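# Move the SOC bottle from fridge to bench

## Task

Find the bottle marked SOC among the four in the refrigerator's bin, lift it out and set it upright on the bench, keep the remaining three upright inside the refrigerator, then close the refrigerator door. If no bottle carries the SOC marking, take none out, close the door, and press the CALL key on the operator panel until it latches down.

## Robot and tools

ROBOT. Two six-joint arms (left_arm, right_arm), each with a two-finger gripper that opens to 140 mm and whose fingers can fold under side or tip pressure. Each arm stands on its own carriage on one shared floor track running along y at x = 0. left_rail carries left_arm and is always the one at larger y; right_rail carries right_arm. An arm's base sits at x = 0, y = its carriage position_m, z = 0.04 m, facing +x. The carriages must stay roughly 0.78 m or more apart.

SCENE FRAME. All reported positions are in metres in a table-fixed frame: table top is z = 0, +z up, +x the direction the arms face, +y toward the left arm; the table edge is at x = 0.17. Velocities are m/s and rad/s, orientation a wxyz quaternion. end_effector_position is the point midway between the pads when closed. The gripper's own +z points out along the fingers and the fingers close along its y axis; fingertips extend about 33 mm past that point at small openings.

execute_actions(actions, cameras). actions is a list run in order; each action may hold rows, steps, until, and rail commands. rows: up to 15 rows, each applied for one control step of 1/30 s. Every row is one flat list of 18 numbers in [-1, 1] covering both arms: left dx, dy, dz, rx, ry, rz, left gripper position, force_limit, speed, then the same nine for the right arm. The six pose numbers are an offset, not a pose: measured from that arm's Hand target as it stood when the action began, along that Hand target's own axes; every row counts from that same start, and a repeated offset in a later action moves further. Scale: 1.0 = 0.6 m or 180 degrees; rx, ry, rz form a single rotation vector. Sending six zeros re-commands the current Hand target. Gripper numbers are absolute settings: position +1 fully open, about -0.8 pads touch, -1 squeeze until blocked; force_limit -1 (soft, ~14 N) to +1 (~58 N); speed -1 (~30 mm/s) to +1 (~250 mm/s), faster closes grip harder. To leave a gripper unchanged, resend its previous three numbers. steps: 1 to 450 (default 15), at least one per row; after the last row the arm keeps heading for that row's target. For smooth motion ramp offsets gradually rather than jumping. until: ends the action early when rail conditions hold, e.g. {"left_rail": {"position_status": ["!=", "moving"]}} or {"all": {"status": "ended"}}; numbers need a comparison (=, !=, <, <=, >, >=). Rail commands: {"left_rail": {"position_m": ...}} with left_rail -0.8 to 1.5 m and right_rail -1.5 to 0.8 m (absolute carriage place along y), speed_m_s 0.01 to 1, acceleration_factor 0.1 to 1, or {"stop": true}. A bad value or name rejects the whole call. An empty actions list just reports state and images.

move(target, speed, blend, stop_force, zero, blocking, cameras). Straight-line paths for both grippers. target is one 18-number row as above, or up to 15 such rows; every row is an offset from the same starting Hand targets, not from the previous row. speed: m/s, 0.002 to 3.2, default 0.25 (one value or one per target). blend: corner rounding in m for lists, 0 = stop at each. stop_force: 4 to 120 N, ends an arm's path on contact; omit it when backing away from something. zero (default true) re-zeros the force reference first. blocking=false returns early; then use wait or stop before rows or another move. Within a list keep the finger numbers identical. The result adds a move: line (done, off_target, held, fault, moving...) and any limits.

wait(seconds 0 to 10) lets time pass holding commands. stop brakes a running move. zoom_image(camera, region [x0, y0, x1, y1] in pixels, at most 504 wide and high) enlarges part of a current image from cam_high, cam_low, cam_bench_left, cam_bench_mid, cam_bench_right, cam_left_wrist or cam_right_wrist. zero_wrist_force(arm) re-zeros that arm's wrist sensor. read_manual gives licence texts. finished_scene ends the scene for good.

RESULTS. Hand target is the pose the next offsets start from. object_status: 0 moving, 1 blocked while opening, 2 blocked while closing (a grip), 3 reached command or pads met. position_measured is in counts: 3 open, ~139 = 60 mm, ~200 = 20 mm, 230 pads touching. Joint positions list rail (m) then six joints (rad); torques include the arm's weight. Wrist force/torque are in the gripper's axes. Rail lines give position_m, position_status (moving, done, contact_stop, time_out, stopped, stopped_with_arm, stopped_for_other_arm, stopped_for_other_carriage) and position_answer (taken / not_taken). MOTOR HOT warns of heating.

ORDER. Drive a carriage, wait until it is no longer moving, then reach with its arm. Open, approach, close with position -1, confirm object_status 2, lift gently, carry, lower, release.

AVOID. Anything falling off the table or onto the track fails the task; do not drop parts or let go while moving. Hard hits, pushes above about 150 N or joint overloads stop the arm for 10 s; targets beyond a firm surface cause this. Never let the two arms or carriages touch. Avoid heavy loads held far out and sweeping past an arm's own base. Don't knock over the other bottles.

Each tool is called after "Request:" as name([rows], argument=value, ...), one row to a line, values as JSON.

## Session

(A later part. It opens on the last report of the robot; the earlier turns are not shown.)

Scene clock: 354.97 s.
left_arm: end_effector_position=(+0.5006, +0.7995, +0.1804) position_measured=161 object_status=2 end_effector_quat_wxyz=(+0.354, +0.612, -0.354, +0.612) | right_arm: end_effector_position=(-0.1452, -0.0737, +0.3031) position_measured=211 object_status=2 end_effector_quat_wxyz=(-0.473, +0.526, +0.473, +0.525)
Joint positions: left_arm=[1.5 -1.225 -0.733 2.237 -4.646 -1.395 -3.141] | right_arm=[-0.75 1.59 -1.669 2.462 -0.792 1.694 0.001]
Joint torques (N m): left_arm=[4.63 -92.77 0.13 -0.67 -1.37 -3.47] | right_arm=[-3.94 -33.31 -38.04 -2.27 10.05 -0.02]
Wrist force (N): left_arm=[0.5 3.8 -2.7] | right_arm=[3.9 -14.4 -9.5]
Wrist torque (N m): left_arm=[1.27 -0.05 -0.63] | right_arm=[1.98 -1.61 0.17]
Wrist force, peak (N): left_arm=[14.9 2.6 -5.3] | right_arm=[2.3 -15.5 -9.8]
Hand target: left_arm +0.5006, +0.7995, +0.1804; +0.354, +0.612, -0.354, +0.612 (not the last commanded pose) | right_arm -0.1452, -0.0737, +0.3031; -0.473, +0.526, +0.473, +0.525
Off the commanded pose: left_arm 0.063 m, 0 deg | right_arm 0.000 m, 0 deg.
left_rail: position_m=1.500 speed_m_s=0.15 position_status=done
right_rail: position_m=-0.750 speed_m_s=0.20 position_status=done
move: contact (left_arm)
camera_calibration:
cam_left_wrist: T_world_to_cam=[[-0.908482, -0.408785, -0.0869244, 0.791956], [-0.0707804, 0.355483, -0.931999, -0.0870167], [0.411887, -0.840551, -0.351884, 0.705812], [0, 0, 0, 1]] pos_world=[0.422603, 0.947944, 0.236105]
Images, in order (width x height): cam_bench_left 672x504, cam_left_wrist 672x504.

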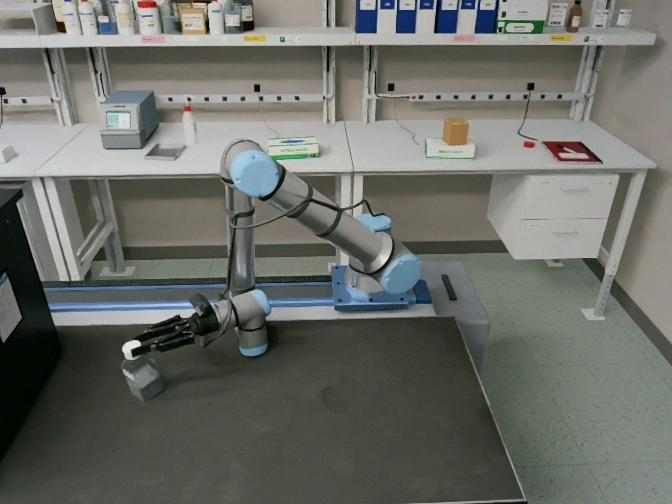

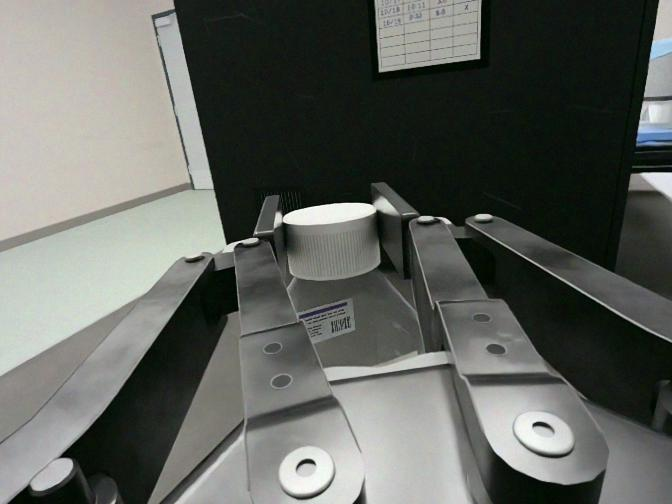

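Request:
move(target=[-0.003,0,0,0,0,0,-1,0.6,-1,0,0,0,0,0,0,-1,0.2,-1], speed=0.02, cameras=[])

Request:
execute_actions([
  {"rows":[[0,0,0,0,0,0,-0.1,0.6,-1,0,0,0,0,0,0,-1,0.2,-1]],"steps":30},
], cameras=["cam_left_wrist"])

Request:
move(target=[0,0,-0.2,0,0,0,-0.1,0.6,-1,0,0,0,0,0,0,-1,0.2,-1], speed=0.08, cameras=["cam_left_wrist","cam_bench_left"])

Scene clock: 356.40 s.
left_arm: end_effector_position=(+0.5006, +0.7995, +0.1790) position_measured=161 object_status=2 end_effector_quat_wxyz=(+0.354, +0.612, -0.354, +0.612) | right_arm: end_effector_position=(-0.1452, -0.0737, +0.3031) position_measured=211 object_status=2 end_effector_quat_wxyz=(-0.473, +0.526, +0.473, +0.525)
Joint positions: left_arm=[1.5 -1.225 -0.73 2.236 -4.648 -1.395 -3.141] | right_arm=[-0.75 1.59 -1.669 2.462 -0.792 1.694 0.001]
Joint torques (N m): left_arm=[-6.02 -29.45 -3.47 9.28 -1.37 -3.33] | right_arm=[-1.25 -31.62 -38.56 -2.49 10.38 0.11]
Wrist force (N): left_arm=[39.8 0.6 -8.7] | right_arm=[2.8 -14.7 -9.4]
Wrist torque (N m): left_arm=[1.39 0.48 -0.61] | right_arm=[1.92 -1.53 0.18]
Wrist force, peak (N): left_arm=[39.8 0.6 -8.7] | right_arm=[3.5 -15.4 -10.0]
Hand target: left_arm +0.5006, +0.7995, +0.1786; +0.354, +0.612, -0.354, +0.612 | right_arm -0.1452, -0.0737, +0.3031; -0.473, +0.526, +0.473, +0.525
Off the commanded pose: left_arm 0.000 m, 0 deg | right_arm 0.000 m, 0 deg.
left_rail: position_m=1.500 speed_m_s=0.15 position_status=done
right_rail: position_m=-0.750 speed_m_s=0.20 position_status=done
move: done
No camera images: "cameras" was empty.

Scene clock: 357.60 s.
left_arm: end_effector_position=(+0.5006, +0.7995, +0.1786) position_measured=141 object_status=3 end_effector_quat_wxyz=(+0.354, +0.612, -0.354, +0.612) | right_arm: end_effector_position=(-0.1452, -0.0737, +0.3031) position_measured=211 object_status=2 end_effector_quat_wxyz=(-0.473, +0.526, +0.473, +0.525)
Joint positions: left_arm=[1.5 -1.225 -0.73 2.236 -4.648 -1.395 -3.141] | right_arm=[-0.75 1.59 -1.669 2.462 -0.792 1.694 0.001]
Joint torques (N m): left_arm=[-14.39 -94.05 -0.1 -5.97 1.97 -3.5] | right_arm=[-3.92 -32.51 -38.34 -2.83 10.2 0.3]
Wrist force (N): left_arm=[-0.1 3.5 -1.0] | right_arm=[2.8 -14.7 -9.8]
Wrist torque (N m): left_arm=[1.15 -0.21 -0.59] | right_arm=[1.93 -1.62 0.17]
Wrist force, peak (N): left_arm=[41.2 0.1 -8.8] | right_arm=[3.4 -15.1 -9.9]
Hand target: left_arm +0.5006, +0.7995, +0.1786; +0.354, +0.612, -0.354, +0.612 | right_arm -0.1452, -0.0737, +0.3031; -0.473, +0.526, +0.473, +0.525
Off the commanded pose: left_arm 0.000 m, 0 deg | right_arm 0.000 m, 0 deg.
left_rail: position_m=1.500 speed_m_s=0.15 position_status=done
right_rail: position_m=-0.750 speed_m_s=0.20 position_status=done
camera_calibration:
cam_left_wrist: T_world_to_cam=[[-0.908496, -0.408765, -0.0868713, 0.791774], [-0.0708028, 0.355435, -0.932015, -0.0886354], [0.411852, -0.840581, -0.351853, 0.705215], [0, 0, 0, 1]] pos_world=[0.422603, 0.947944, 0.234305]
Images, in order (width x height): cam_left_wrist 672x504.

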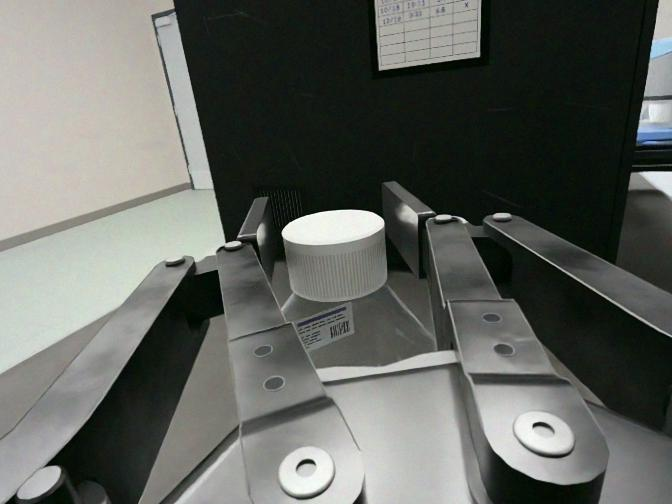

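Scene clock: 359.70 s.
left_arm: end_effector_position=(+0.4409, +0.9034, +0.1786) position_measured=141 object_status=3 end_effector_quat_wxyz=(+0.354, +0.612, -0.354, +0.612) | right_arm: end_effector_position=(-0.1452, -0.0737, +0.3031) position_measured=211 object_status=2 end_effector_quat_wxyz=(-0.473, +0.526, +0.473, +0.525)
Joint positions: left_arm=[1.5 -1.282 -0.714 2.455 -4.883 -1.339 -3.141] | right_arm=[-0.75 1.59 -1.669 2.462 -0.792 1.694 0.001]
Joint torques (N m): left_arm=[-14.57 -57.63 11.93 -6.16 1.93 -0.77] | right_arm=[-5.63 -31.47 -38.11 -2.72 10.05 0.21]
Wrist force (N): left_arm=[0.4 4.0 -0.6] | right_arm=[2.6 -14.9 -9.8]
Wrist torque (N m): left_arm=[1.29 -0.32 -0.53] | right_arm=[1.88 -1.51 0.18]
Wrist force, peak (N): left_arm=[0.6 4.8 -1.1] | right_arm=[3.5 -15.2 -10.0]
Hand target: left_arm +0.4408, +0.9036, +0.1786; +0.354, +0.612, -0.354, +0.612 | right_arm -0.1452, -0.0737, +0.3031; -0.473, +0.526, +0.473, +0.525
Off the commanded pose: left_arm 0.000 m, 0 deg | right_arm 0.000 m, 0 deg.
left_rail: position_m=1.500 speed_m_s=0.15 position_status=done
right_rail: position_m=-0.750 speed_m_s=0.20 position_status=done
move: done
camera_calibration:
cam_left_wrist: T_world_to_cam=[[-0.908496, -0.408765, -0.0868713, 0.780049], [-0.0708028, 0.355435, -0.932015, -0.129828], [0.411852, -0.840581, -0.351853, 0.817223], [0, 0, 0, 1]] pos_world=[0.362903, 1.05194, 0.234305]
Images, in order (width x height): cam_bench_left 672x504, cam_left_wrist 672x504.

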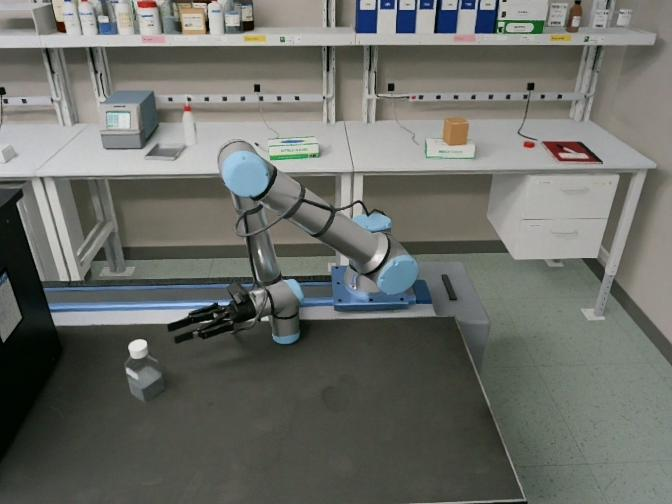

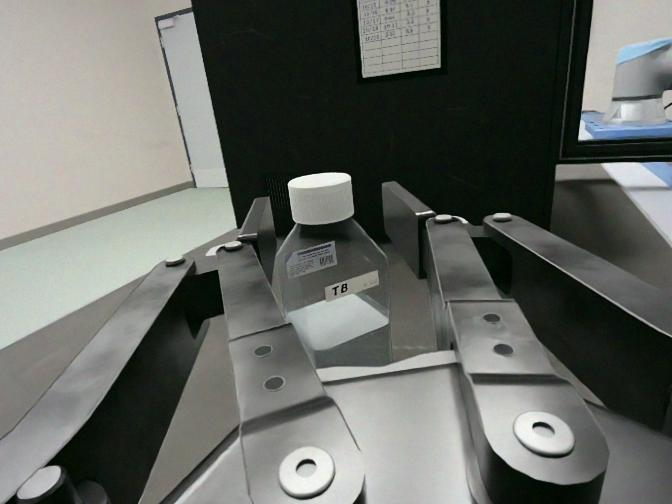

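Request:
move([
  [0.25,0,0,0,0,0,-0.1,0.6,-1,0,0,0,0,0,0,-1,0.2,-1],
  [0.25,0.529,-0.017,0,0,0,-0.1,0.6,-1,0,0,0,0,0,0,-1,0.2,-1],
], speed=0.2, blend=[0.03,0], cameras=[])

Request:
execute_actions([
  {"left_rail":{"position_m":1.35,"speed_m_s":0.2},"steps":100,"until":{"left_rail":{"position_status":["!=","moving"]}}},
], cameras=[])

Request:
move(target=[-0.05,0.25,0.15,0.083,0,0,-0.1,0.6,-1,0,0,0,0,0,0,-1,0.2,-1], speed=0.15, cameras=["cam_left_wrist"])

Request:
zoom_image(camera="cam_left_wrist", region=[50, 60, 350, 285])

Scene clock: 363.57 s.
left_arm: end_effector_position=(+0.1606, +0.7545, +0.3286) position_measured=141 object_status=3 end_effector_quat_wxyz=(+0.354, +0.612, -0.354, +0.612) | right_arm: end_effector_position=(-0.1452, -0.0737, +0.3031) position_measured=211 object_status=2 end_effector_quat_wxyz=(-0.473, +0.526, +0.473, +0.525)
Joint positions: left_arm=[1.5 -1.988 -1.092 2.428 -4.478 -0.633 -3.141] | right_arm=[-0.75 1.59 -1.669 2.462 -0.792 1.694 0.001]
Joint torques (N m): left_arm=[-11.6 -47.66 -22.42 1.07 2.8 -3.55] | right_arm=[-6.17 -30.07 -39.04 -2.58 10.12 0.34]
Wrist force (N): left_arm=[-0.1 3.9 -1.0] | right_arm=[3.1 -14.6 -9.9]
Wrist torque (N m): left_arm=[1.16 -0.18 -0.36] | right_arm=[1.95 -1.62 0.18]
Wrist force, peak (N): left_arm=[0.2 5.5 -1.3] | right_arm=[2.6 -15.4 -9.9]
Hand target: left_arm +0.1605, +0.7544, +0.3286; +0.354, +0.612, -0.354, +0.612 | right_arm -0.1452, -0.0737, +0.3031; -0.473, +0.526, +0.473, +0.525
Off the commanded pose: left_arm 0.000 m, 0 deg | right_arm 0.000 m, 0 deg.
left_rail: position_m=1.500 speed_m_s=0.15 position_status=done
right_rail: position_m=-0.750 speed_m_s=0.20 position_status=done
move: done
No camera images: "cameras" was empty.

Scene clock: 365.13 s.
left_arm: end_effector_position=(+0.1605, +0.6043, +0.3286) position_measured=141 object_status=3 end_effector_quat_wxyz=(+0.354, +0.612, -0.354, +0.612) | right_arm: end_effector_position=(-0.1452, -0.0737, +0.3031) position_measured=211 object_status=2 end_effector_quat_wxyz=(-0.473, +0.526, +0.473, +0.525)
Joint positions: left_arm=[1.35 -1.988 -1.092 2.428 -4.477 -0.632 -3.141] | right_arm=[-0.75 1.59 -1.669 2.462 -0.792 1.694 0.001]
Joint torques (N m): left_arm=[-10.56 -52.5 -14.32 -0.41 0.6 -3.88] | right_arm=[-4.33 -29.59 -39.57 -2.3 9.93 0.52]
Wrist force (N): left_arm=[0.0 3.8 -1.7] | right_arm=[3.1 -15.2 -9.7]
Wrist torque (N m): left_arm=[1.14 -0.21 -0.37] | right_arm=[1.80 -1.48 0.17]
Wrist force, peak (N): left_arm=[-0.1 4.2 -1.3] | right_arm=[3.8 -15.1 -9.9]
Hand target: left_arm +0.1605, +0.6044, +0.3286; +0.354, +0.612, -0.354, +0.612 | right_arm -0.1452, -0.0737, +0.3031; -0.473, +0.526, +0.473, +0.525
Tool commands: left_gripper/position=-0.1 left_gripper/force_limit=+0.6 left_gripper/speed=-1.0 right_gripper/position=-1.0 right_gripper/force_limit=+0.2 right_gripper/speed=-1.0
Off the commanded pose: left_arm 0.000 m, 0 deg | right_arm 0.000 m, 0 deg.
left_rail: position_m=1.350 speed_m_s=0.20 position_status=done
right_rail: position_m=-0.750 speed_m_s=0.20 position_status=done
No camera images: "cameras" was empty.

Scene clock: 367.07 s.
left_arm: end_effector_position=(+0.0752, +0.4517, +0.2986) position_measured=141 object_status=3 end_effector_quat_wxyz=(+0.272, +0.653, -0.272, +0.653) | right_arm: end_effector_position=(-0.1452, -0.0737, +0.3031) position_measured=211 object_status=2 end_effector_quat_wxyz=(-0.473, +0.526, +0.473, +0.525)
Joint positions: left_arm=[1.35 -2.077 -0.869 1.97 -4.244 -0.283 -3.141] | right_arm=[-0.75 1.59 -1.669 2.462 -0.792 1.694 0.001]
Joint torques (N m): left_arm=[-13.05 -74.8 -30.96 2.02 2.12 -3.51] | right_arm=[-5.08 -30.45 -40.04 -2.46 9.87 0.35]
Wrist force (N): left_arm=[-0.4 3.6 -1.1] | right_arm=[3.4 -14.6 -9.9]
Wrist torque (N m): left_arm=[1.14 -0.13 -0.41] | right_arm=[1.95 -1.57 0.17]
Wrist force, peak (N): left_arm=[-0.4 5.4 -0.8] | right_arm=[3.6 -15.2 -10.1]
Hand target: left_arm +0.0752, +0.4516, +0.2986; +0.272, +0.653, -0.272, +0.653 | right_arm -0.1452, -0.0737, +0.3031; -0.473, +0.526, +0.473, +0.525
Off the commanded pose: left_arm 0.000 m, 0 deg | right_arm 0.000 m, 0 deg.
left_rail: position_m=1.350 speed_m_s=0.20 position_status=done
right_rail: position_m=-0.750 speed_m_s=0.20 position_status=done
move: done
camera_calibration:
cam_left_wrist: T_world_to_cam=[[-0.772525, -0.629002, -0.0869543, 0.362887], [-0.159866, 0.32519, -0.932038, 0.136977], [0.61453, -0.706122, -0.351773, 0.554285], [0, 0, 0, 1]] pos_world=[-0.0383876, 0.575106, 0.354205]
Images, in order (width x height): cam_left_wrist 672x504.

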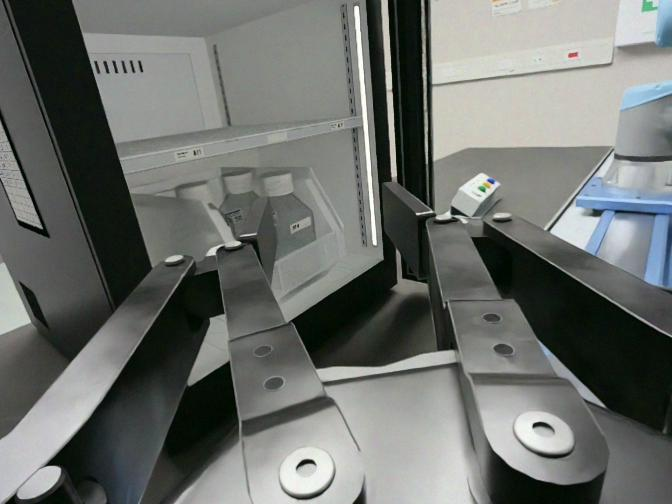

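Scaled by 1.680 from the camera's 672x504 image, which has a finer 960x720 frame.

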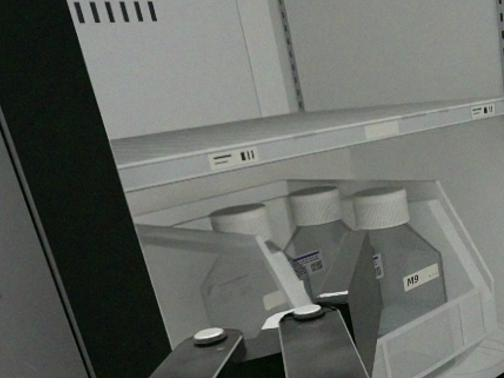

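Request:
move(target=[-0.067,-0.077,0.277,0.083,0,0,-0.1,0.6,-1,0,0,0,0,0,0,-1,0.2,-1], speed=0.15, cameras=["cam_left_wrist"])

Request:
zoom_image(camera="cam_left_wrist", region=[200, 60, 500, 285])

Scene clock: 369.20 s.
left_arm: end_effector_position=(+0.2250, +0.3664, +0.2584) position_measured=141 object_status=3 end_effector_quat_wxyz=(+0.185, +0.683, -0.185, +0.683) | right_arm: end_effector_position=(-0.1452, -0.0737, +0.3031) position_measured=211 object_status=2 end_effector_quat_wxyz=(-0.473, +0.526, +0.473, +0.525)
Joint positions: left_arm=[1.35 -1.871 -0.689 1.659 -4.112 -0.228 -3.141] | right_arm=[-0.75 1.59 -1.669 2.462 -0.792 1.694 0.001]
Joint torques (N m): left_arm=[13.89 -93.23 -36.1 2.64 1.91 4.05] | right_arm=[-5.09 -28.9 -39.75 -2.62 9.94 0.57]
Wrist force (N): left_arm=[-0.3 3.9 -1.7] | right_arm=[2.3 -14.5 -9.6]
Wrist torque (N m): left_arm=[1.24 -0.18 -0.42] | right_arm=[1.97 -1.50 0.18]
Wrist force, peak (N): left_arm=[-0.3 4.6 -0.8] | right_arm=[3.8 -15.4 -9.5]
Hand target: left_arm +0.2251, +0.3662, +0.2584; +0.185, +0.683, -0.185, +0.683 | right_arm -0.1452, -0.0737, +0.3031; -0.473, +0.526, +0.473, +0.525
Off the commanded pose: left_arm 0.000 m, 0 deg | right_arm 0.000 m, 0 deg.
left_rail: position_m=1.350 speed_m_s=0.20 position_status=done
right_rail: position_m=-0.750 speed_m_s=0.20 position_status=done
move: done
camera_calibration:
cam_left_wrist: T_world_to_cam=[[-0.584312, -0.806869, -0.086841, 0.444197], [-0.238335, 0.27291, -0.93205, 0.188004], [0.775742, -0.523911, -0.35177, 0.284849], [0, 0, 0, 1]] pos_world=[0.0833886, 0.456336, 0.314005]
Images, in order (width x height): cam_left_wrist 672x504.

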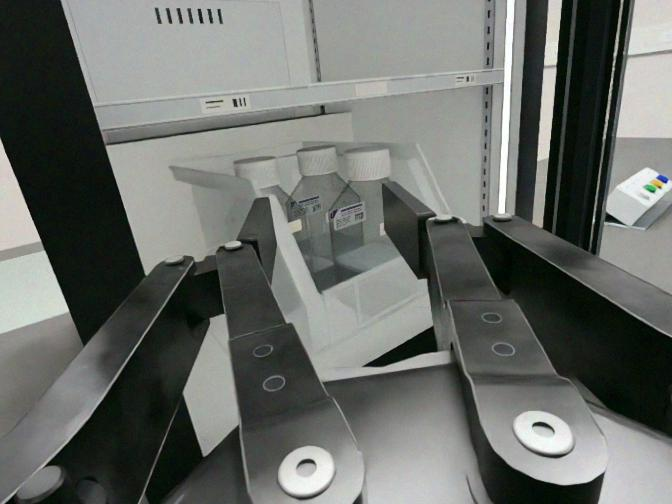

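Scaled by 1.680 from the camera's 672x504 image, which has a finer 960x720 frame.

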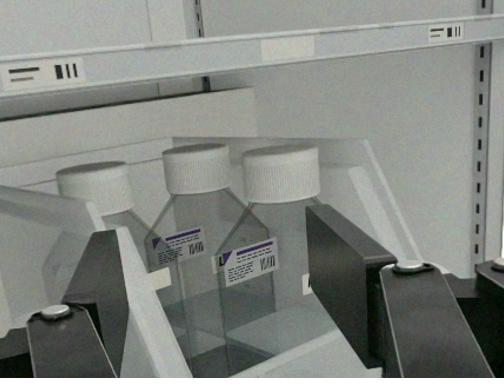

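Request:
zoom_image(camera="cam_left_wrist", region=[280, 180, 370, 250])

Request:
execute_actions([
  {"left_rail":{"position_m":1.27,"speed_m_s":0.2},"steps":100,"until":{"left_rail":{"position_status":["!=","moving"]}}},
], cameras=["cam_left_wrist"])

Request:
zoom_image(camera="cam_left_wrist", region=[180, 100, 420, 280])

Scaled by 5.600 from the camera's 672x504 image, which has a finer 960x720 frame.

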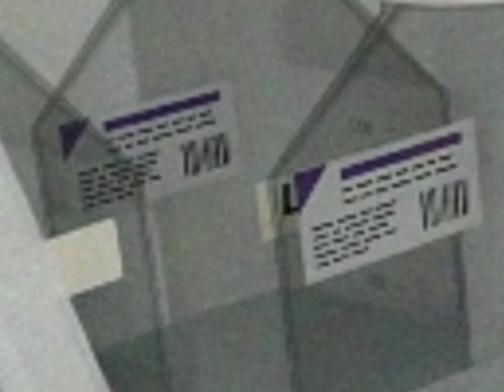

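Scene clock: 370.70 s.
left_arm: end_effector_position=(+0.2251, +0.2862, +0.2584) position_measured=141 object_status=3 end_effector_quat_wxyz=(+0.185, +0.683, -0.185, +0.683) | right_arm: end_effector_position=(-0.1452, -0.0737, +0.3031) position_measured=211 object_status=2 end_effector_quat_wxyz=(-0.473, +0.526, +0.473, +0.525)
Joint positions: left_arm=[1.27 -1.871 -0.688 1.658 -4.112 -0.228 -3.141] | right_arm=[-0.75 1.59 -1.669 2.462 -0.792 1.694 0.001]
Joint torques (N m): left_arm=[8.87 -96.34 -28.91 0.91 0.57 3.86] | right_arm=[-4.13 -28.73 -39.57 -2.49 10.08 0.53]
Wrist force (N): left_arm=[-0.2 4.2 -1.7] | right_arm=[3.2 -15.0 -10.1]
Wrist torque (N m): left_arm=[1.29 -0.20 -0.43] | right_arm=[1.86 -1.59 0.17]
Wrist force, peak (N): left_arm=[-0.5 4.7 -1.3] | right_arm=[3.9 -15.4 -9.7]
Hand target: left_arm +0.2251, +0.2863, +0.2584; +0.185, +0.683, -0.185, +0.683 | right_arm -0.1452, -0.0737, +0.3031; -0.473, +0.526, +0.473, +0.525
Tool commands: left_gripper/position=-0.1 left_gripper/force_limit=+0.6 left_gripper/speed=-1.0 right_gripper/position=-1.0 right_gripper/force_limit=+0.2 right_gripper/speed=-1.0
Off the commanded pose: left_arm 0.000 m, 0 deg | right_arm 0.000 m, 0 deg.
left_rail: position_m=1.270 speed_m_s=0.20 position_status=done
right_rail: position_m=-0.750 speed_m_s=0.20 position_status=done
camera_calibration:
cam_left_wrist: T_world_to_cam=[[-0.584078, -0.807036, -0.0868662, 0.379596], [-0.238385, 0.27285, -0.932055, 0.209944], [0.775903, -0.523685, -0.351751, 0.242648], [0, 0, 0, 1]] pos_world=[0.0834894, 0.376136, 0.314005]
Images, in order (width x height): cam_left_wrist 672x504.

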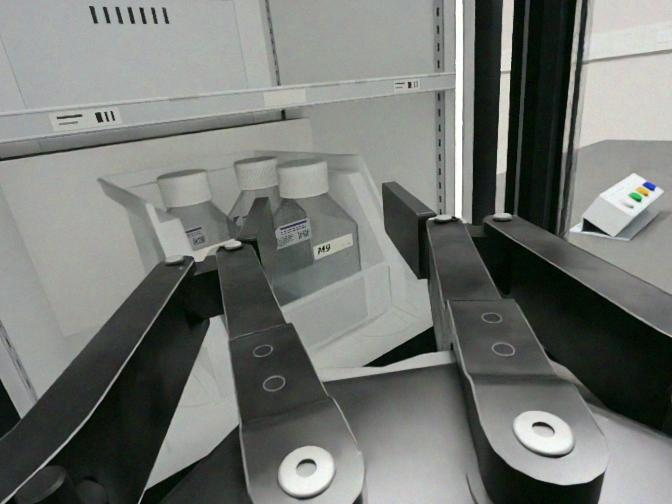

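Scaled by 2.100 from the camera's 672x504 image, which has a finer 960x720 frame.

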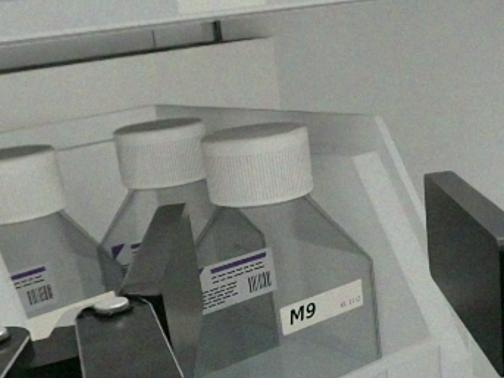

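Request:
move(target=[-0.075,-0.03,-0.02,0.03,0,0,-0.1,0.6,-1,0,0,0,0,0,0,-1,0.2,-1], speed=0.15, cameras=["cam_left_wrist"])

Request:
zoom_image(camera="cam_left_wrist", region=[120, 80, 360, 260])

Scene clock: 372.07 s.
left_arm: end_effector_position=(+0.2238, +0.3078, +0.2135) position_measured=141 object_status=3 end_effector_quat_wxyz=(+0.152, +0.691, -0.152, +0.691) | right_arm: end_effector_position=(-0.1452, -0.0737, +0.3031) position_measured=211 object_status=2 end_effector_quat_wxyz=(-0.473, +0.526, +0.473, +0.525)
Joint positions: left_arm=[1.27 -1.888 -0.619 1.625 -4.148 -0.117 -3.142] | right_arm=[-0.75 1.59 -1.669 2.462 -0.792 1.694 0.001]
Joint torques (N m): left_arm=[-13.55 -91.66 -35.23 -3.51 1.52 4.07] | right_arm=[-4.35 -28.82 -40.05 -2.79 10.29 0.68]
Wrist force (N): left_arm=[-0.3 3.5 -1.5] | right_arm=[3.3 -15.1 -10.4]
Wrist torque (N m): left_arm=[1.14 -0.14 -0.67] | right_arm=[1.84 -1.58 0.17]
Wrist force, peak (N): left_arm=[0.2 4.3 -2.0] | right_arm=[3.3 -15.1 -10.4]
Hand target: left_arm +0.2238, +0.3078, +0.2134; +0.152, +0.690, -0.152, +0.691 | right_arm -0.1452, -0.0737, +0.3031; -0.473, +0.526, +0.473, +0.525
Off the commanded pose: left_arm 0.000 m, 0 deg | right_arm 0.000 m, 0 deg.
left_rail: position_m=1.270 speed_m_s=0.20 position_status=done
right_rail: position_m=-0.750 speed_m_s=0.20 position_status=done
move: done
camera_calibration:
cam_left_wrist: T_world_to_cam=[[-0.505747, -0.858304, -0.0867932, 0.390609], [-0.263087, 0.249269, -0.932014, 0.17467], [0.821587, -0.448529, -0.351876, 0.205775], [0, 0, 0, 1]] pos_world=[0.074441, 0.384018, 0.269105]
Images, in order (width x height): cam_left_wrist 672x504.

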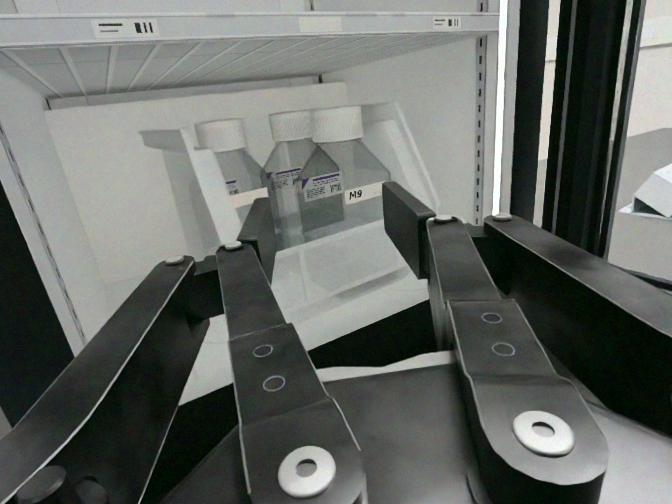

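Scaled by 2.100 from the camera's 672x504 image, which has a finer 960x720 frame.

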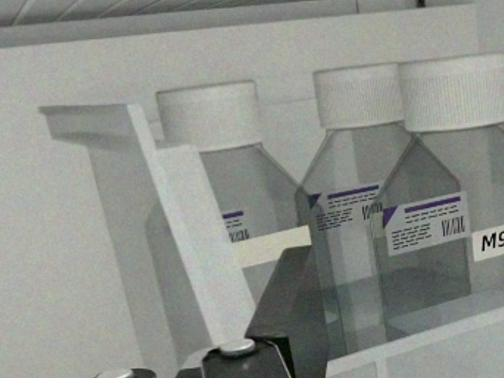

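Request:
execute_actions([
  {"left_rail":{"position_m":1.15,"speed_m_s":0.2},"steps":100,"until":{"left_rail":{"position_status":["!=","moving"]}}},
], cameras=["cam_left_wrist"])

Request:
zoom_image(camera="cam_left_wrist", region=[0, 80, 240, 260])

Scene clock: 373.60 s.
left_arm: end_effector_position=(+0.2238, +0.1878, +0.2134) position_measured=141 object_status=3 end_effector_quat_wxyz=(+0.152, +0.690, -0.152, +0.691) | right_arm: end_effector_position=(-0.1452, -0.0737, +0.3031) position_measured=211 object_status=2 end_effector_quat_wxyz=(-0.473, +0.526, +0.473, +0.525)
Joint positions: left_arm=[1.15 -1.888 -0.619 1.625 -4.149 -0.117 -3.14] | right_arm=[-0.75 1.59 -1.669 2.462 -0.792 1.694 0.001]
Joint torques (N m): left_arm=[-10.56 -96.01 -26.76 -3.03 0.37 3.97] | right_arm=[-5.11 -27.95 -40.73 -2.37 10.1 0.99]
Wrist force (N): left_arm=[0.1 3.0 -1.7] | right_arm=[3.3 -14.7 -9.7]
Wrist torque (N m): left_arm=[1.01 -0.24 -0.65] | right_arm=[1.93 -1.61 0.18]
Wrist force, peak (N): left_arm=[-0.2 4.2 -1.0] | right_arm=[3.9 -15.4 -9.6]
Hand target: left_arm +0.2238, +0.1879, +0.2134; +0.152, +0.690, -0.152, +0.691 | right_arm -0.1452, -0.0737, +0.3031; -0.473, +0.526, +0.473, +0.525
Tool commands: left_gripper/position=-0.1 left_gripper/force_limit=+0.6 left_gripper/speed=-1.0 right_gripper/position=-1.0 right_gripper/force_limit=+0.2 right_gripper/speed=-1.0
Off the commanded pose: left_arm 0.000 m, 0 deg | right_arm 0.000 m, 0 deg.
left_rail: position_m=1.150 speed_m_s=0.20 position_status=done
right_rail: position_m=-0.750 speed_m_s=0.20 position_status=done
camera_calibration:
cam_left_wrist: T_world_to_cam=[[-0.505508, -0.858439, -0.0868624, 0.28759], [-0.263024, 0.249198, -0.932051, 0.204487], [0.821754, -0.448312, -0.351761, 0.151898], [0, 0, 0, 1]] pos_world=[0.0743416, 0.264018, 0.269005]
Images, in order (width x height): cam_left_wrist 672x504.

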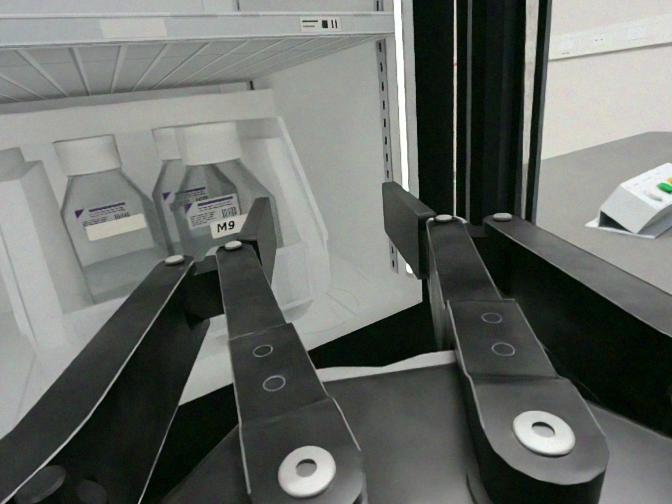

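Scaled by 2.100 from the camera's 672x504 image, which has a finer 960x720 frame.

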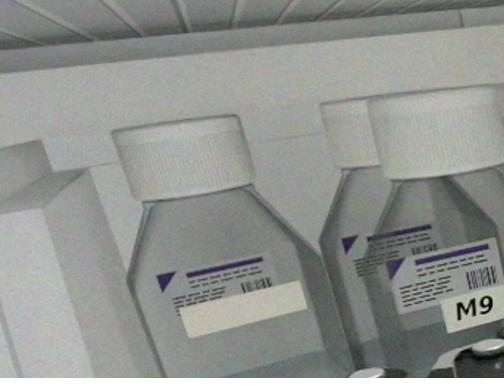

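Request:
zoom_image(camera="cam_left_wrist", region=[50, 190, 170, 280])

Scaled by 4.200 from the camera's 672x504 image, which has a finer 960x720 frame.

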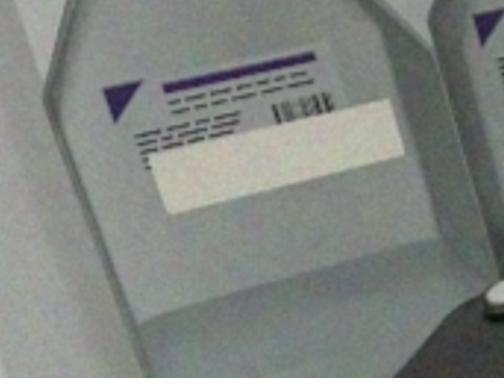

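Request:
execute_actions(actions=[], cameras=["cam_bench_left"])

Request:
zoom_image(camera="cam_bench_left", region=[110, 330, 180, 410])

Scene clock: 377.30 s.
left_arm: end_effector_position=(+0.2238, +0.1878, +0.2134) position_measured=141 object_status=3 end_effector_quat_wxyz=(+0.152, +0.690, -0.152, +0.691) | right_arm: end_effector_position=(-0.1452, -0.0737, +0.3031) position_measured=211 object_status=2 end_effector_quat_wxyz=(-0.473, +0.526, +0.473, +0.525)
Joint positions: left_arm=[1.15 -1.888 -0.619 1.625 -4.149 -0.117 -3.14] | right_arm=[-0.75 1.59 -1.669 2.462 -0.792 1.694 0.001]
Joint velocities: within noise
Joint torques (N m): left_arm=[-3.19 -107.4 -19.87 -0.23 -0.05 3.97] | right_arm=[-5.89 -27.21 -40.07 -2.59 10.03 0.78]
Wrist force (N): left_arm=[0.1 2.9 -1.2] | right_arm=[3.4 -14.5 -10.1]
Wrist torque (N m): left_arm=[1.00 -0.23 -0.66] | right_arm=[1.96 -1.59 0.18]
Wrist force, peak (N): left_arm=[0.0 4.0 -1.9] | right_arm=[3.2 -15.1 -10.3]
Hand target: left_arm +0.2238, +0.1878, +0.2134; +0.152, +0.690, -0.152, +0.691 | right_arm -0.1452, -0.0737, +0.3031; -0.473, +0.526, +0.473, +0.525
Tool commands: left_gripper/position=-0.1 left_gripper/force_limit=+0.6 left_gripper/speed=-1.0 right_gripper/position=-1.0 right_gripper/force_limit=+0.2 right_gripper/speed=-1.0
Off the commanded pose: left_arm 0.000 m, 0 deg | right_arm 0.000 m, 0 deg.
left_rail: position_m=1.150 speed_m_s=0.20 position_status=done
right_rail: position_m=-0.750 speed_m_s=0.20 position_status=done
Images, in order (width x height): cam_bench_left 672x504.

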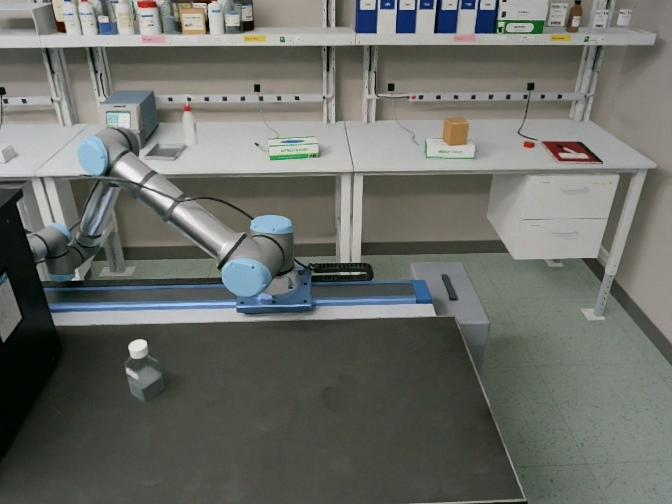

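Scaled by 6.300 from the camera's 672x504 image, which has a finer 960x720 frame.

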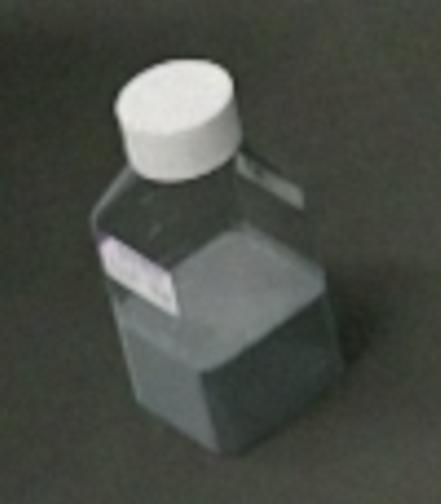

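Request:
move(target=[0.1,0,-0.167,0,0,0,-0.1,0.6,-1,0,0,0,0,0,0,-1,0.2,-1], speed=0.2, cameras=[])

Request:
execute_actions([
  {"left_rail":{"position_m":1.5,"speed_m_s":0.3,"acceleration_factor":0.6},"steps":120,"until":{"left_rail":{"position_status":["!=","moving"]}}},
], cameras=[])

Request:
move(target=[0.045,-0.455,-0.089,-0.194,0,0,-0.1,0.6,-1,0,0,0,0,0,0,-1,0.2,-1], speed=0.2, cameras=[])

Scene clock: 380.33 s.
left_arm: end_effector_position=(+0.1331, +0.2298, +0.2732) position_measured=141 object_status=3 end_effector_quat_wxyz=(+0.152, +0.691, -0.152, +0.690) | right_arm: end_effector_position=(-0.1452, -0.0737, +0.3031) position_measured=211 object_status=2 end_effector_quat_wxyz=(-0.473, +0.526, +0.473, +0.525)
Joint positions: left_arm=[1.15 -2.014 -0.723 1.697 -4.143 0.009 -3.114] | right_arm=[-0.75 1.59 -1.669 2.462 -0.792 1.694 0.001]
Joint torques (N m): left_arm=[-16.59 -113.24 -21 3.42 2.11 -3.12] | right_arm=[-3.07 -25.43 -41.52 -2.49 10.09 0.86]
Wrist force (N): left_arm=[0.0 3.1 -1.3] | right_arm=[3.4 -15.2 -9.9]
Wrist torque (N m): left_arm=[1.02 -0.27 -0.66] | right_arm=[1.82 -1.58 0.18]
Wrist force, peak (N): left_arm=[0.5 3.3 -2.7] | right_arm=[3.5 -15.2 -10.1]
Hand target: left_arm +0.1329, +0.2299, +0.2734; +0.152, +0.690, -0.152, +0.691 | right_arm -0.1452, -0.0737, +0.3031; -0.473, +0.526, +0.473, +0.525
Off the commanded pose: left_arm 0.000 m, 0 deg | right_arm 0.000 m, 0 deg.
left_rail: position_m=1.150 speed_m_s=0.20 position_status=done
right_rail: position_m=-0.750 speed_m_s=0.20 position_status=done
move: done
No camera images: "cameras" was empty.

Scene clock: 382.20 s.
left_arm: end_effector_position=(+0.1329, +0.5799, +0.2734) position_measured=141 object_status=3 end_effector_quat_wxyz=(+0.152, +0.691, -0.152, +0.690) | right_arm: end_effector_position=(-0.1452, -0.0737, +0.3031) position_measured=211 object_status=2 end_effector_quat_wxyz=(-0.473, +0.526, +0.473, +0.525)
Joint positions: left_arm=[1.5 -2.014 -0.724 1.699 -4.137 0.01 -3.121] | right_arm=[-0.75 1.59 -1.669 2.462 -0.792 1.694 0.001]
Joint torques (N m): left_arm=[-9.44 -115.65 -20 3.56 1.19 -3.64] | right_arm=[-7.03 -25.91 -40.66 -2.48 10.14 0.93]
Wrist force (N): left_arm=[-0.2 3.3 -1.3] | right_arm=[3.9 -14.8 -9.7]
Wrist torque (N m): left_arm=[1.06 -0.20 -0.39] | right_arm=[1.88 -1.62 0.17]
Wrist force, peak (N): left_arm=[0.0 5.1 -0.3] | right_arm=[3.3 -15.2 -10.2]
Hand target: left_arm +0.1329, +0.5800, +0.2734; +0.152, +0.690, -0.152, +0.691 | right_arm -0.1452, -0.0737, +0.3031; -0.473, +0.526, +0.473, +0.525
Tool commands: left_gripper/position=-0.1 left_gripper/force_limit=+0.6 left_gripper/speed=-1.0 right_gripper/position=-1.0 right_gripper/force_limit=+0.2 right_gripper/speed=-1.0
Off the commanded pose: left_arm 0.000 m, 0 deg | right_arm 0.000 m, 0 deg.
left_rail: position_m=1.500 speed_m_s=0.30 position_status=done
right_rail: position_m=-0.750 speed_m_s=0.20 position_status=done
No camera images: "cameras" was empty.

Scene clock: 384.53 s.
left_arm: end_effector_position=(+0.1992, +0.8500, +0.3004) position_measured=141 object_status=3 end_effector_quat_wxyz=(+0.352, +0.613, -0.352, +0.613) | right_arm: end_effector_position=(-0.1452, -0.0737, +0.3031) position_measured=211 object_status=2 end_effector_quat_wxyz=(-0.473, +0.526, +0.473, +0.525)
Joint positions: left_arm=[1.5 -2.003 -1.05 2.609 -4.701 -0.611 -3.141] | right_arm=[-0.75 1.59 -1.669 2.462 -0.792 1.694 0.001]
Joint torques (N m): left_arm=[14.76 -39.44 4.47 -4.72 -1.68 4.02] | right_arm=[-6.33 -25.94 -41.97 -2.48 9.99 1.11]
Wrist force (N): left_arm=[0.1 3.2 -1.5] | right_arm=[3.8 -14.8 -9.6]
Wrist torque (N m): left_arm=[1.00 -0.24 -0.71] | right_arm=[1.89 -1.59 0.18]
Wrist force, peak (N): left_arm=[-0.6 5.2 -1.0] | right_arm=[3.4 -15.2 -9.9]
Hand target: left_arm +0.1992, +0.8501, +0.3004; +0.352, +0.613, -0.352, +0.613 | right_arm -0.1452, -0.0737, +0.3031; -0.473, +0.526, +0.473, +0.525
Off the commanded pose: left_arm 0.000 m, 0 deg | right_arm 0.000 m, 0 deg.
left_rail: position_m=1.500 speed_m_s=0.30 position_status=done
right_rail: position_m=-0.750 speed_m_s=0.20 position_status=done
move: done
No camera images: "cameras" was empty.

Request:
move([
  [-0.05,-0.392,0.124,0,0,0,-0.1,0.6,-1,0,0,0,0,0,0,-1,0.2,-1],
  [-0.2,-0.392,0.124,0,0,0,-0.1,0.6,-1,0,0,0,0,0,0,-1,0.2,-1],
], speed=0.15, cameras=[])

Request:
move(target=[0,0,0.2,0,0,0,-0.1,0.6,-1,0,0,0,0,0,0,-1,0.2,-1], speed=0.06, stop_force=8, cameras=[])

Request:
execute_actions([
  {"rows":[[0,0,0,0,0,0,-1,0.6,-1,0,0,0,0,0,0,-1,0.2,-1]],"steps":60},
], cameras=["cam_left_wrist"])

Scene clock: 388.50 s.
left_arm: end_effector_position=(+0.4399, +0.9042, +0.1806) position_measured=141 object_status=3 end_effector_quat_wxyz=(+0.352, +0.613, -0.352, +0.613) | right_arm: end_effector_position=(-0.1452, -0.0737, +0.3031) position_measured=211 object_status=2 end_effector_quat_wxyz=(-0.473, +0.526, +0.473, +0.525)
Joint positions: left_arm=[1.5 -1.289 -0.718 2.46 -4.883 -1.325 -3.141] | right_arm=[-0.75 1.59 -1.669 2.462 -0.792 1.694 0.001]
Joint torques (N m): left_arm=[12.2 -60.24 -2.95 -6.05 0.81 3.93] | right_arm=[-6.82 -24.01 -41.92 -2.45 9.94 1.18]
Wrist force (N): left_arm=[1.1 3.9 -0.8] | right_arm=[3.4 -14.4 -9.8]
Wrist torque (N m): left_arm=[1.26 -0.46 -0.55] | right_arm=[1.99 -1.62 0.18]
Wrist force, peak (N): left_arm=[0.1 4.6 -2.0] | right_arm=[3.7 -15.0 -10.3]
Hand target: left_arm +0.4399, +0.9042, +0.1804; +0.352, +0.613, -0.352, +0.613 | right_arm -0.1452, -0.0737, +0.3031; -0.473, +0.526, +0.473, +0.525
Off the commanded pose: left_arm 0.000 m, 0 deg | right_arm 0.000 m, 0 deg.
left_rail: position_m=1.500 speed_m_s=0.30 position_status=done
right_rail: position_m=-0.750 speed_m_s=0.20 position_status=done
move: done
No camera images: "cameras" was empty.

Scene clock: 391.70 s.
left_arm: end_effector_position=(+0.5003, +0.8005, +0.1804) position_measured=141 object_status=3 end_effector_quat_wxyz=(+0.352, +0.613, -0.352, +0.613) | right_arm: end_effector_position=(-0.1452, -0.0737, +0.3031) position_measured=211 object_status=2 end_effector_quat_wxyz=(-0.473, +0.526, +0.473, +0.525)
Joint positions: left_arm=[1.5 -1.229 -0.734 2.24 -4.648 -1.385 -3.141] | right_arm=[-0.75 1.59 -1.669 2.462 -0.792 1.694 0.001]
Joint torques (N m): left_arm=[12.82 -67.34 -15.04 -0.12 -1.44 -2.89] | right_arm=[-5.97 -22.99 -42.36 -2.47 10.42 1.48]
Wrist force (N): left_arm=[0.0 3.7 -0.6] | right_arm=[3.4 -14.7 -9.5]
Wrist torque (N m): left_arm=[1.19 -0.18 -0.62] | right_arm=[1.92 -1.51 0.18]
Wrist force, peak (N): left_arm=[0.4 4.3 -1.4] | right_arm=[4.4 -15.1 -9.9]
Hand target: left_arm +0.5003, +0.8005, +0.1804; +0.352, +0.613, -0.352, +0.613 | right_arm -0.1452, -0.0737, +0.3031; -0.473, +0.526, +0.473, +0.525
Off the commanded pose: left_arm 0.000 m, 0 deg | right_arm 0.000 m, 0 deg.
left_rail: position_m=1.500 speed_m_s=0.30 position_status=done
right_rail: position_m=-0.750 speed_m_s=0.20 position_status=done
move: done
No camera images: "cameras" was empty.

Scene clock: 394.80 s.
left_arm: end_effector_position=(+0.5003, +0.8005, +0.1804) position_measured=255 object_status=0 end_effector_quat_wxyz=(+0.352, +0.613, -0.352, +0.613) | right_arm: end_effector_position=(-0.1452, -0.0737, +0.3031) position_measured=211 object_status=2 end_effector_quat_wxyz=(-0.473, +0.526, +0.473, +0.525)
Joint positions: left_arm=[1.5 -1.229 -0.734 2.24 -4.648 -1.385 -3.141] | right_arm=[-0.75 1.59 -1.669 2.462 -0.792 1.694 0.001]
Joint torques (N m): left_arm=[5.17 -93.38 1.07 -6.3 0.87 -2.87] | right_arm=[-6.25 -22.08 -43.07 -2.66 9.85 1.28]
Wrist force (N): left_arm=[-0.2 3.4 -0.4] | right_arm=[2.3 -15.1 -9.9]
Wrist torque (N m): left_arm=[1.19 -0.23 -0.63] | right_arm=[1.83 -1.52 0.18]
Wrist force, peak (N): left_arm=[6.8 3.4 0.6] | right_arm=[4.0 -15.5 -10.1]
Hand target: left_arm +0.5003, +0.8005, +0.1804; +0.352, +0.613, -0.352, +0.613 | right_arm -0.1452, -0.0737, +0.3031; -0.473, +0.526, +0.473, +0.525
Off the commanded pose: left_arm 0.000 m, 0 deg | right_arm 0.000 m, 0 deg.
left_rail: position_m=1.500 speed_m_s=0.30 position_status=done
right_rail: position_m=-0.750 speed_m_s=0.20 position_status=done
camera_calibration:
cam_left_wrist: T_world_to_cam=[[-0.905912, -0.414455, -0.0868894, 0.795407], [-0.0730224, 0.355005, -0.932008, -0.0859098], [0.417122, -0.837973, -0.351868, 0.702142], [0, 0, 0, 1]] pos_world=[0.421417, 0.948534, 0.236105]
Images, in order (width x height): cam_left_wrist 672x504.

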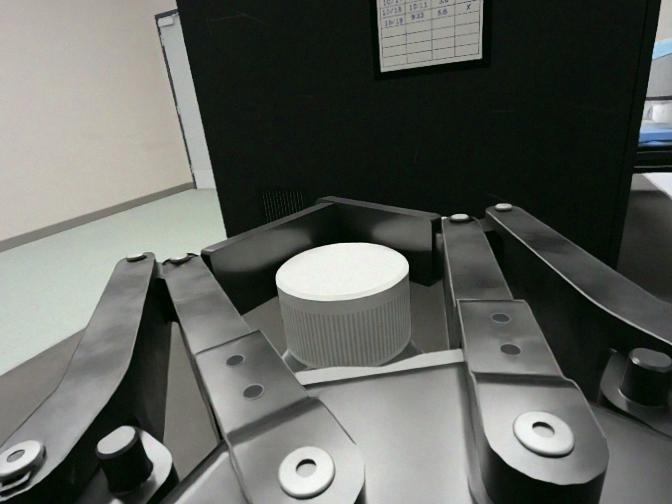

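Request:
execute_actions([
  {"rows":[[0,0,0,0,0,0,-0.1,0.6,-1,0,0,0,0,0,0,-1,0.2,-1]],"steps":75},
], cameras=["cam_left_wrist","cam_bench_left"])

Scene clock: 397.77 s.
left_arm: end_effector_position=(+0.5003, +0.8005, +0.1804) position_measured=141 object_status=3 end_effector_quat_wxyz=(+0.352, +0.613, -0.352, +0.613) | right_arm: end_effector_position=(-0.1452, -0.0737, +0.3031) position_measured=211 object_status=2 end_effector_quat_wxyz=(-0.473, +0.526, +0.473, +0.525)
Joint positions: left_arm=[1.5 -1.229 -0.734 2.24 -4.648 -1.385 -3.141] | right_arm=[-0.75 1.59 -1.669 2.462 -0.792 1.694 0.001]
Joint torques (N m): left_arm=[-4.5 -95.01 -1.6 -5.15 0.82 -3.39] | right_arm=[-6.06 -24.41 -42.54 -2.85 10.23 1.62]
Wrist force (N): left_arm=[0.0 4.0 -1.0] | right_arm=[3.3 -15.0 -9.8]
Wrist torque (N m): left_arm=[1.26 -0.21 -0.62] | right_arm=[1.86 -1.64 0.17]
Wrist force, peak (N): left_arm=[-0.1 4.7 -1.2] | right_arm=[3.3 -15.3 -10.1]
Hand target: left_arm +0.5003, +0.8005, +0.1804; +0.352, +0.613, -0.352, +0.613 | right_arm -0.1452, -0.0737, +0.3031; -0.473, +0.526, +0.473, +0.525
Off the commanded pose: left_arm 0.000 m, 0 deg | right_arm 0.000 m, 0 deg.
left_rail: position_m=1.500 speed_m_s=0.30 position_status=done
right_rail: position_m=-0.750 speed_m_s=0.20 position_status=done
camera_calibration:
cam_left_wrist: T_world_to_cam=[[-0.905871, -0.414537, -0.0869263, 0.795476], [-0.0729785, 0.354921, -0.932043, -0.0858409], [0.417219, -0.837967, -0.351765, 0.702071], [0, 0, 0, 1]] pos_world=[0.421417, 0.948534, 0.236105]
Images, in order (width x height): cam_bench_left 672x504, cam_left_wrist 672x504.

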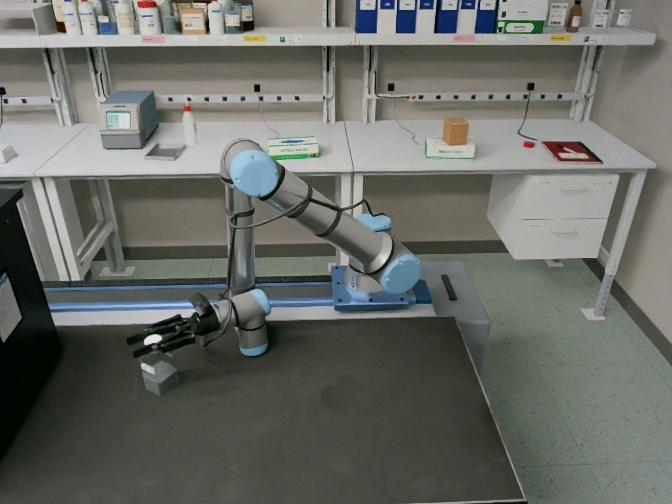

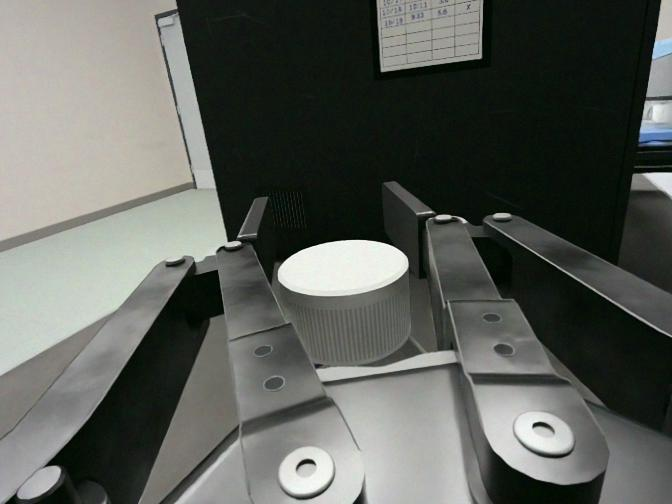

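Request:
move(target=[0,0.006,-0.084,0,0,0,-0.1,0.6,-1,0,0,0,0,0,0,-1,0.2,-1], speed=0.05, cameras=["cam_left_wrist"])

Scene clock: 399.67 s.
left_arm: end_effector_position=(+0.4719, +0.8421, +0.1805) position_measured=141 object_status=3 end_effector_quat_wxyz=(+0.352, +0.613, -0.352, +0.613) | right_arm: end_effector_position=(-0.1452, -0.0737, +0.3031) position_measured=211 object_status=2 end_effector_quat_wxyz=(-0.473, +0.526, +0.473, +0.525)
Joint positions: left_arm=[1.5 -1.258 -0.736 2.334 -4.74 -1.356 -3.141] | right_arm=[-0.75 1.59 -1.669 2.462 -0.792 1.694 0.001]
Joint torques (N m): left_arm=[-13.25 -62.08 5.87 -6.25 1.44 -2.71] | right_arm=[-7.17 -22.42 -42.86 -2.92 10.27 1.54]
Wrist force (N): left_arm=[0.1 3.7 -1.3] | right_arm=[3.6 -15.0 -9.5]
Wrist torque (N m): left_arm=[1.15 -0.21 -0.63] | right_arm=[1.84 -1.60 0.17]
Wrist force, peak (N): left_arm=[0.0 4.7 -1.9] | right_arm=[3.8 -15.1 -10.3]
Hand target: left_arm +0.4718, +0.8423, +0.1804; +0.352, +0.613, -0.352, +0.613 | right_arm -0.1452, -0.0737, +0.3031; -0.473, +0.526, +0.473, +0.525
Off the commanded pose: left_arm 0.000 m, 0 deg | right_arm 0.000 m, 0 deg.
left_rail: position_m=1.500 speed_m_s=0.30 position_status=done
right_rail: position_m=-0.750 speed_m_s=0.20 position_status=done
move: done
camera_calibration:
cam_left_wrist: T_world_to_cam=[[-0.905909, -0.414462, -0.0868937, 0.786927], [-0.0729827, 0.354928, -0.932041, -0.102683], [0.417137, -0.838002, -0.35178, 0.74885], [0, 0, 0, 1]] pos_world=[0.393017, 0.990134, 0.236105]
Images, in order (width x height): cam_left_wrist 672x504.

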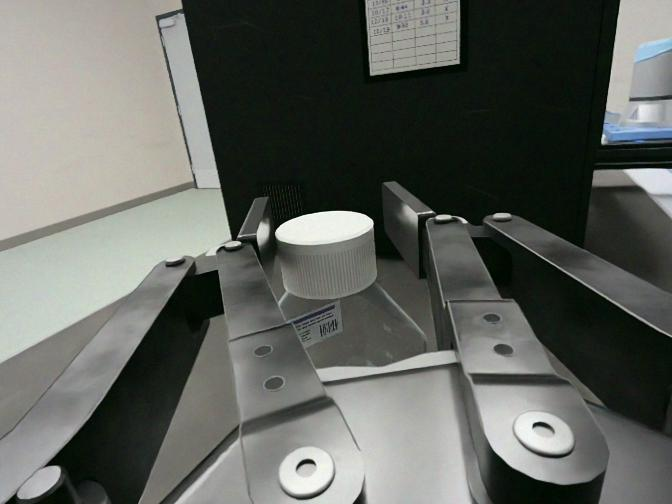

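Request:
move(target=[0,-0.0045,-0.002,0,0,0,-0.1,0.6,-1,0,0,0,0,0,0,-1,0.2,-1], speed=0.05, cameras=[])

Request:
execute_actions([
  {"rows":[[0,0,0,0,0,0,-1,0.6,-1,0,0,0,0,0,0,-1,0.2,-1]],"steps":60},
], cameras=["cam_left_wrist"])

Scene clock: 400.67 s.
left_arm: end_effector_position=(+0.4734, +0.8445, +0.1804) position_measured=141 object_status=3 end_effector_quat_wxyz=(+0.352, +0.613, -0.352, +0.613) | right_arm: end_effector_position=(-0.1452, -0.0737, +0.3031) position_measured=211 object_status=2 end_effector_quat_wxyz=(-0.473, +0.526, +0.473, +0.525)
Joint positions: left_arm=[1.5 -1.253 -0.736 2.336 -4.742 -1.361 -3.141] | right_arm=[-0.75 1.59 -1.669 2.462 -0.792 1.694 0.001]
Joint torques (N m): left_arm=[10.33 -62.78 5.95 -6.06 -1.35 -0.34] | right_arm=[-8.08 -21.37 -43.07 -2.66 10.43 1.44]
Wrist force (N): left_arm=[-0.7 3.7 -1.2] | right_arm=[2.7 -14.7 -9.5]
Wrist torque (N m): left_arm=[1.15 -0.03 -0.64] | right_arm=[1.93 -1.48 0.18]
Wrist force, peak (N): left_arm=[0.5 4.3 -1.4] | right_arm=[2.5 -15.1 -10.3]
Hand target: left_arm +0.4735, +0.8447, +0.1804; +0.352, +0.613, -0.352, +0.613 | right_arm -0.1452, -0.0737, +0.3031; -0.473, +0.526, +0.473, +0.525
Off the commanded pose: left_arm 0.000 m, 0 deg | right_arm 0.000 m, 0 deg.
left_rail: position_m=1.500 speed_m_s=0.30 position_status=done
right_rail: position_m=-0.750 speed_m_s=0.20 position_status=done
move: done
No camera images: "cameras" was empty.

Scene clock: 402.87 s.
left_arm: end_effector_position=(+0.4735, +0.8447, +0.1804) position_measured=162 object_status=2 end_effector_quat_wxyz=(+0.352, +0.613, -0.352, +0.613) | right_arm: end_effector_position=(-0.1452, -0.0737, +0.3031) position_measured=211 object_status=2 end_effector_quat_wxyz=(-0.473, +0.526, +0.473, +0.525)
Joint positions: left_arm=[1.5 -1.253 -0.736 2.336 -4.742 -1.361 -3.141] | right_arm=[-0.75 1.59 -1.669 2.462 -0.792 1.694 0.001]
Joint torques (N m): left_arm=[14.41 -70.67 0.41 -4.55 -0.76 3.23] | right_arm=[-6.1 -21.82 -42.83 -2.42 10.23 1.53]
Wrist force (N): left_arm=[-0.4 4.0 -1.5] | right_arm=[2.5 -14.7 -9.6]
Wrist torque (N m): left_arm=[1.23 -0.22 -0.71] | right_arm=[1.90 -1.56 0.18]
Wrist force, peak (N): left_arm=[0.1 4.5 -2.1] | right_arm=[3.4 -15.2 -10.0]
Hand target: left_arm +0.4735, +0.8447, +0.1804; +0.352, +0.613, -0.352, +0.613 | right_arm -0.1452, -0.0737, +0.3031; -0.473, +0.526, +0.473, +0.525
Off the commanded pose: left_arm 0.000 m, 0 deg | right_arm 0.000 m, 0 deg.
left_rail: position_m=1.500 speed_m_s=0.30 position_status=done
right_rail: position_m=-0.750 speed_m_s=0.20 position_status=done
camera_calibration:
cam_left_wrist: T_world_to_cam=[[-0.905912, -0.414455, -0.0868894, 0.789406], [-0.0730224, 0.355005, -0.932008, -0.103523], [0.417122, -0.837973, -0.351868, 0.750275], [0, 0, 0, 1]] pos_world=[0.394617, 0.992634, 0.236105]
Images, in order (width x height): cam_left_wrist 672x504.

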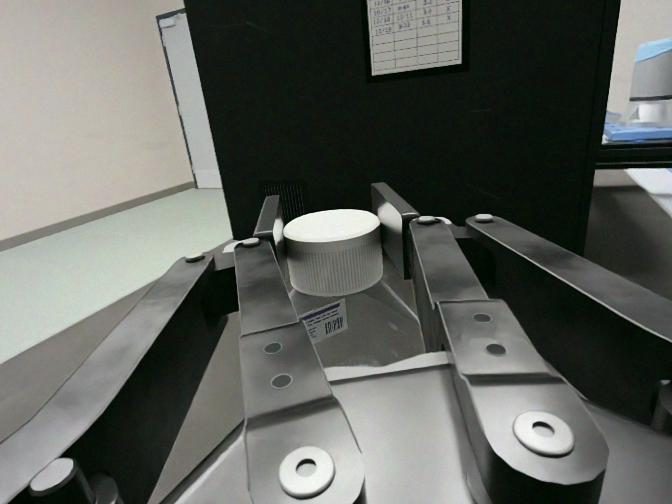

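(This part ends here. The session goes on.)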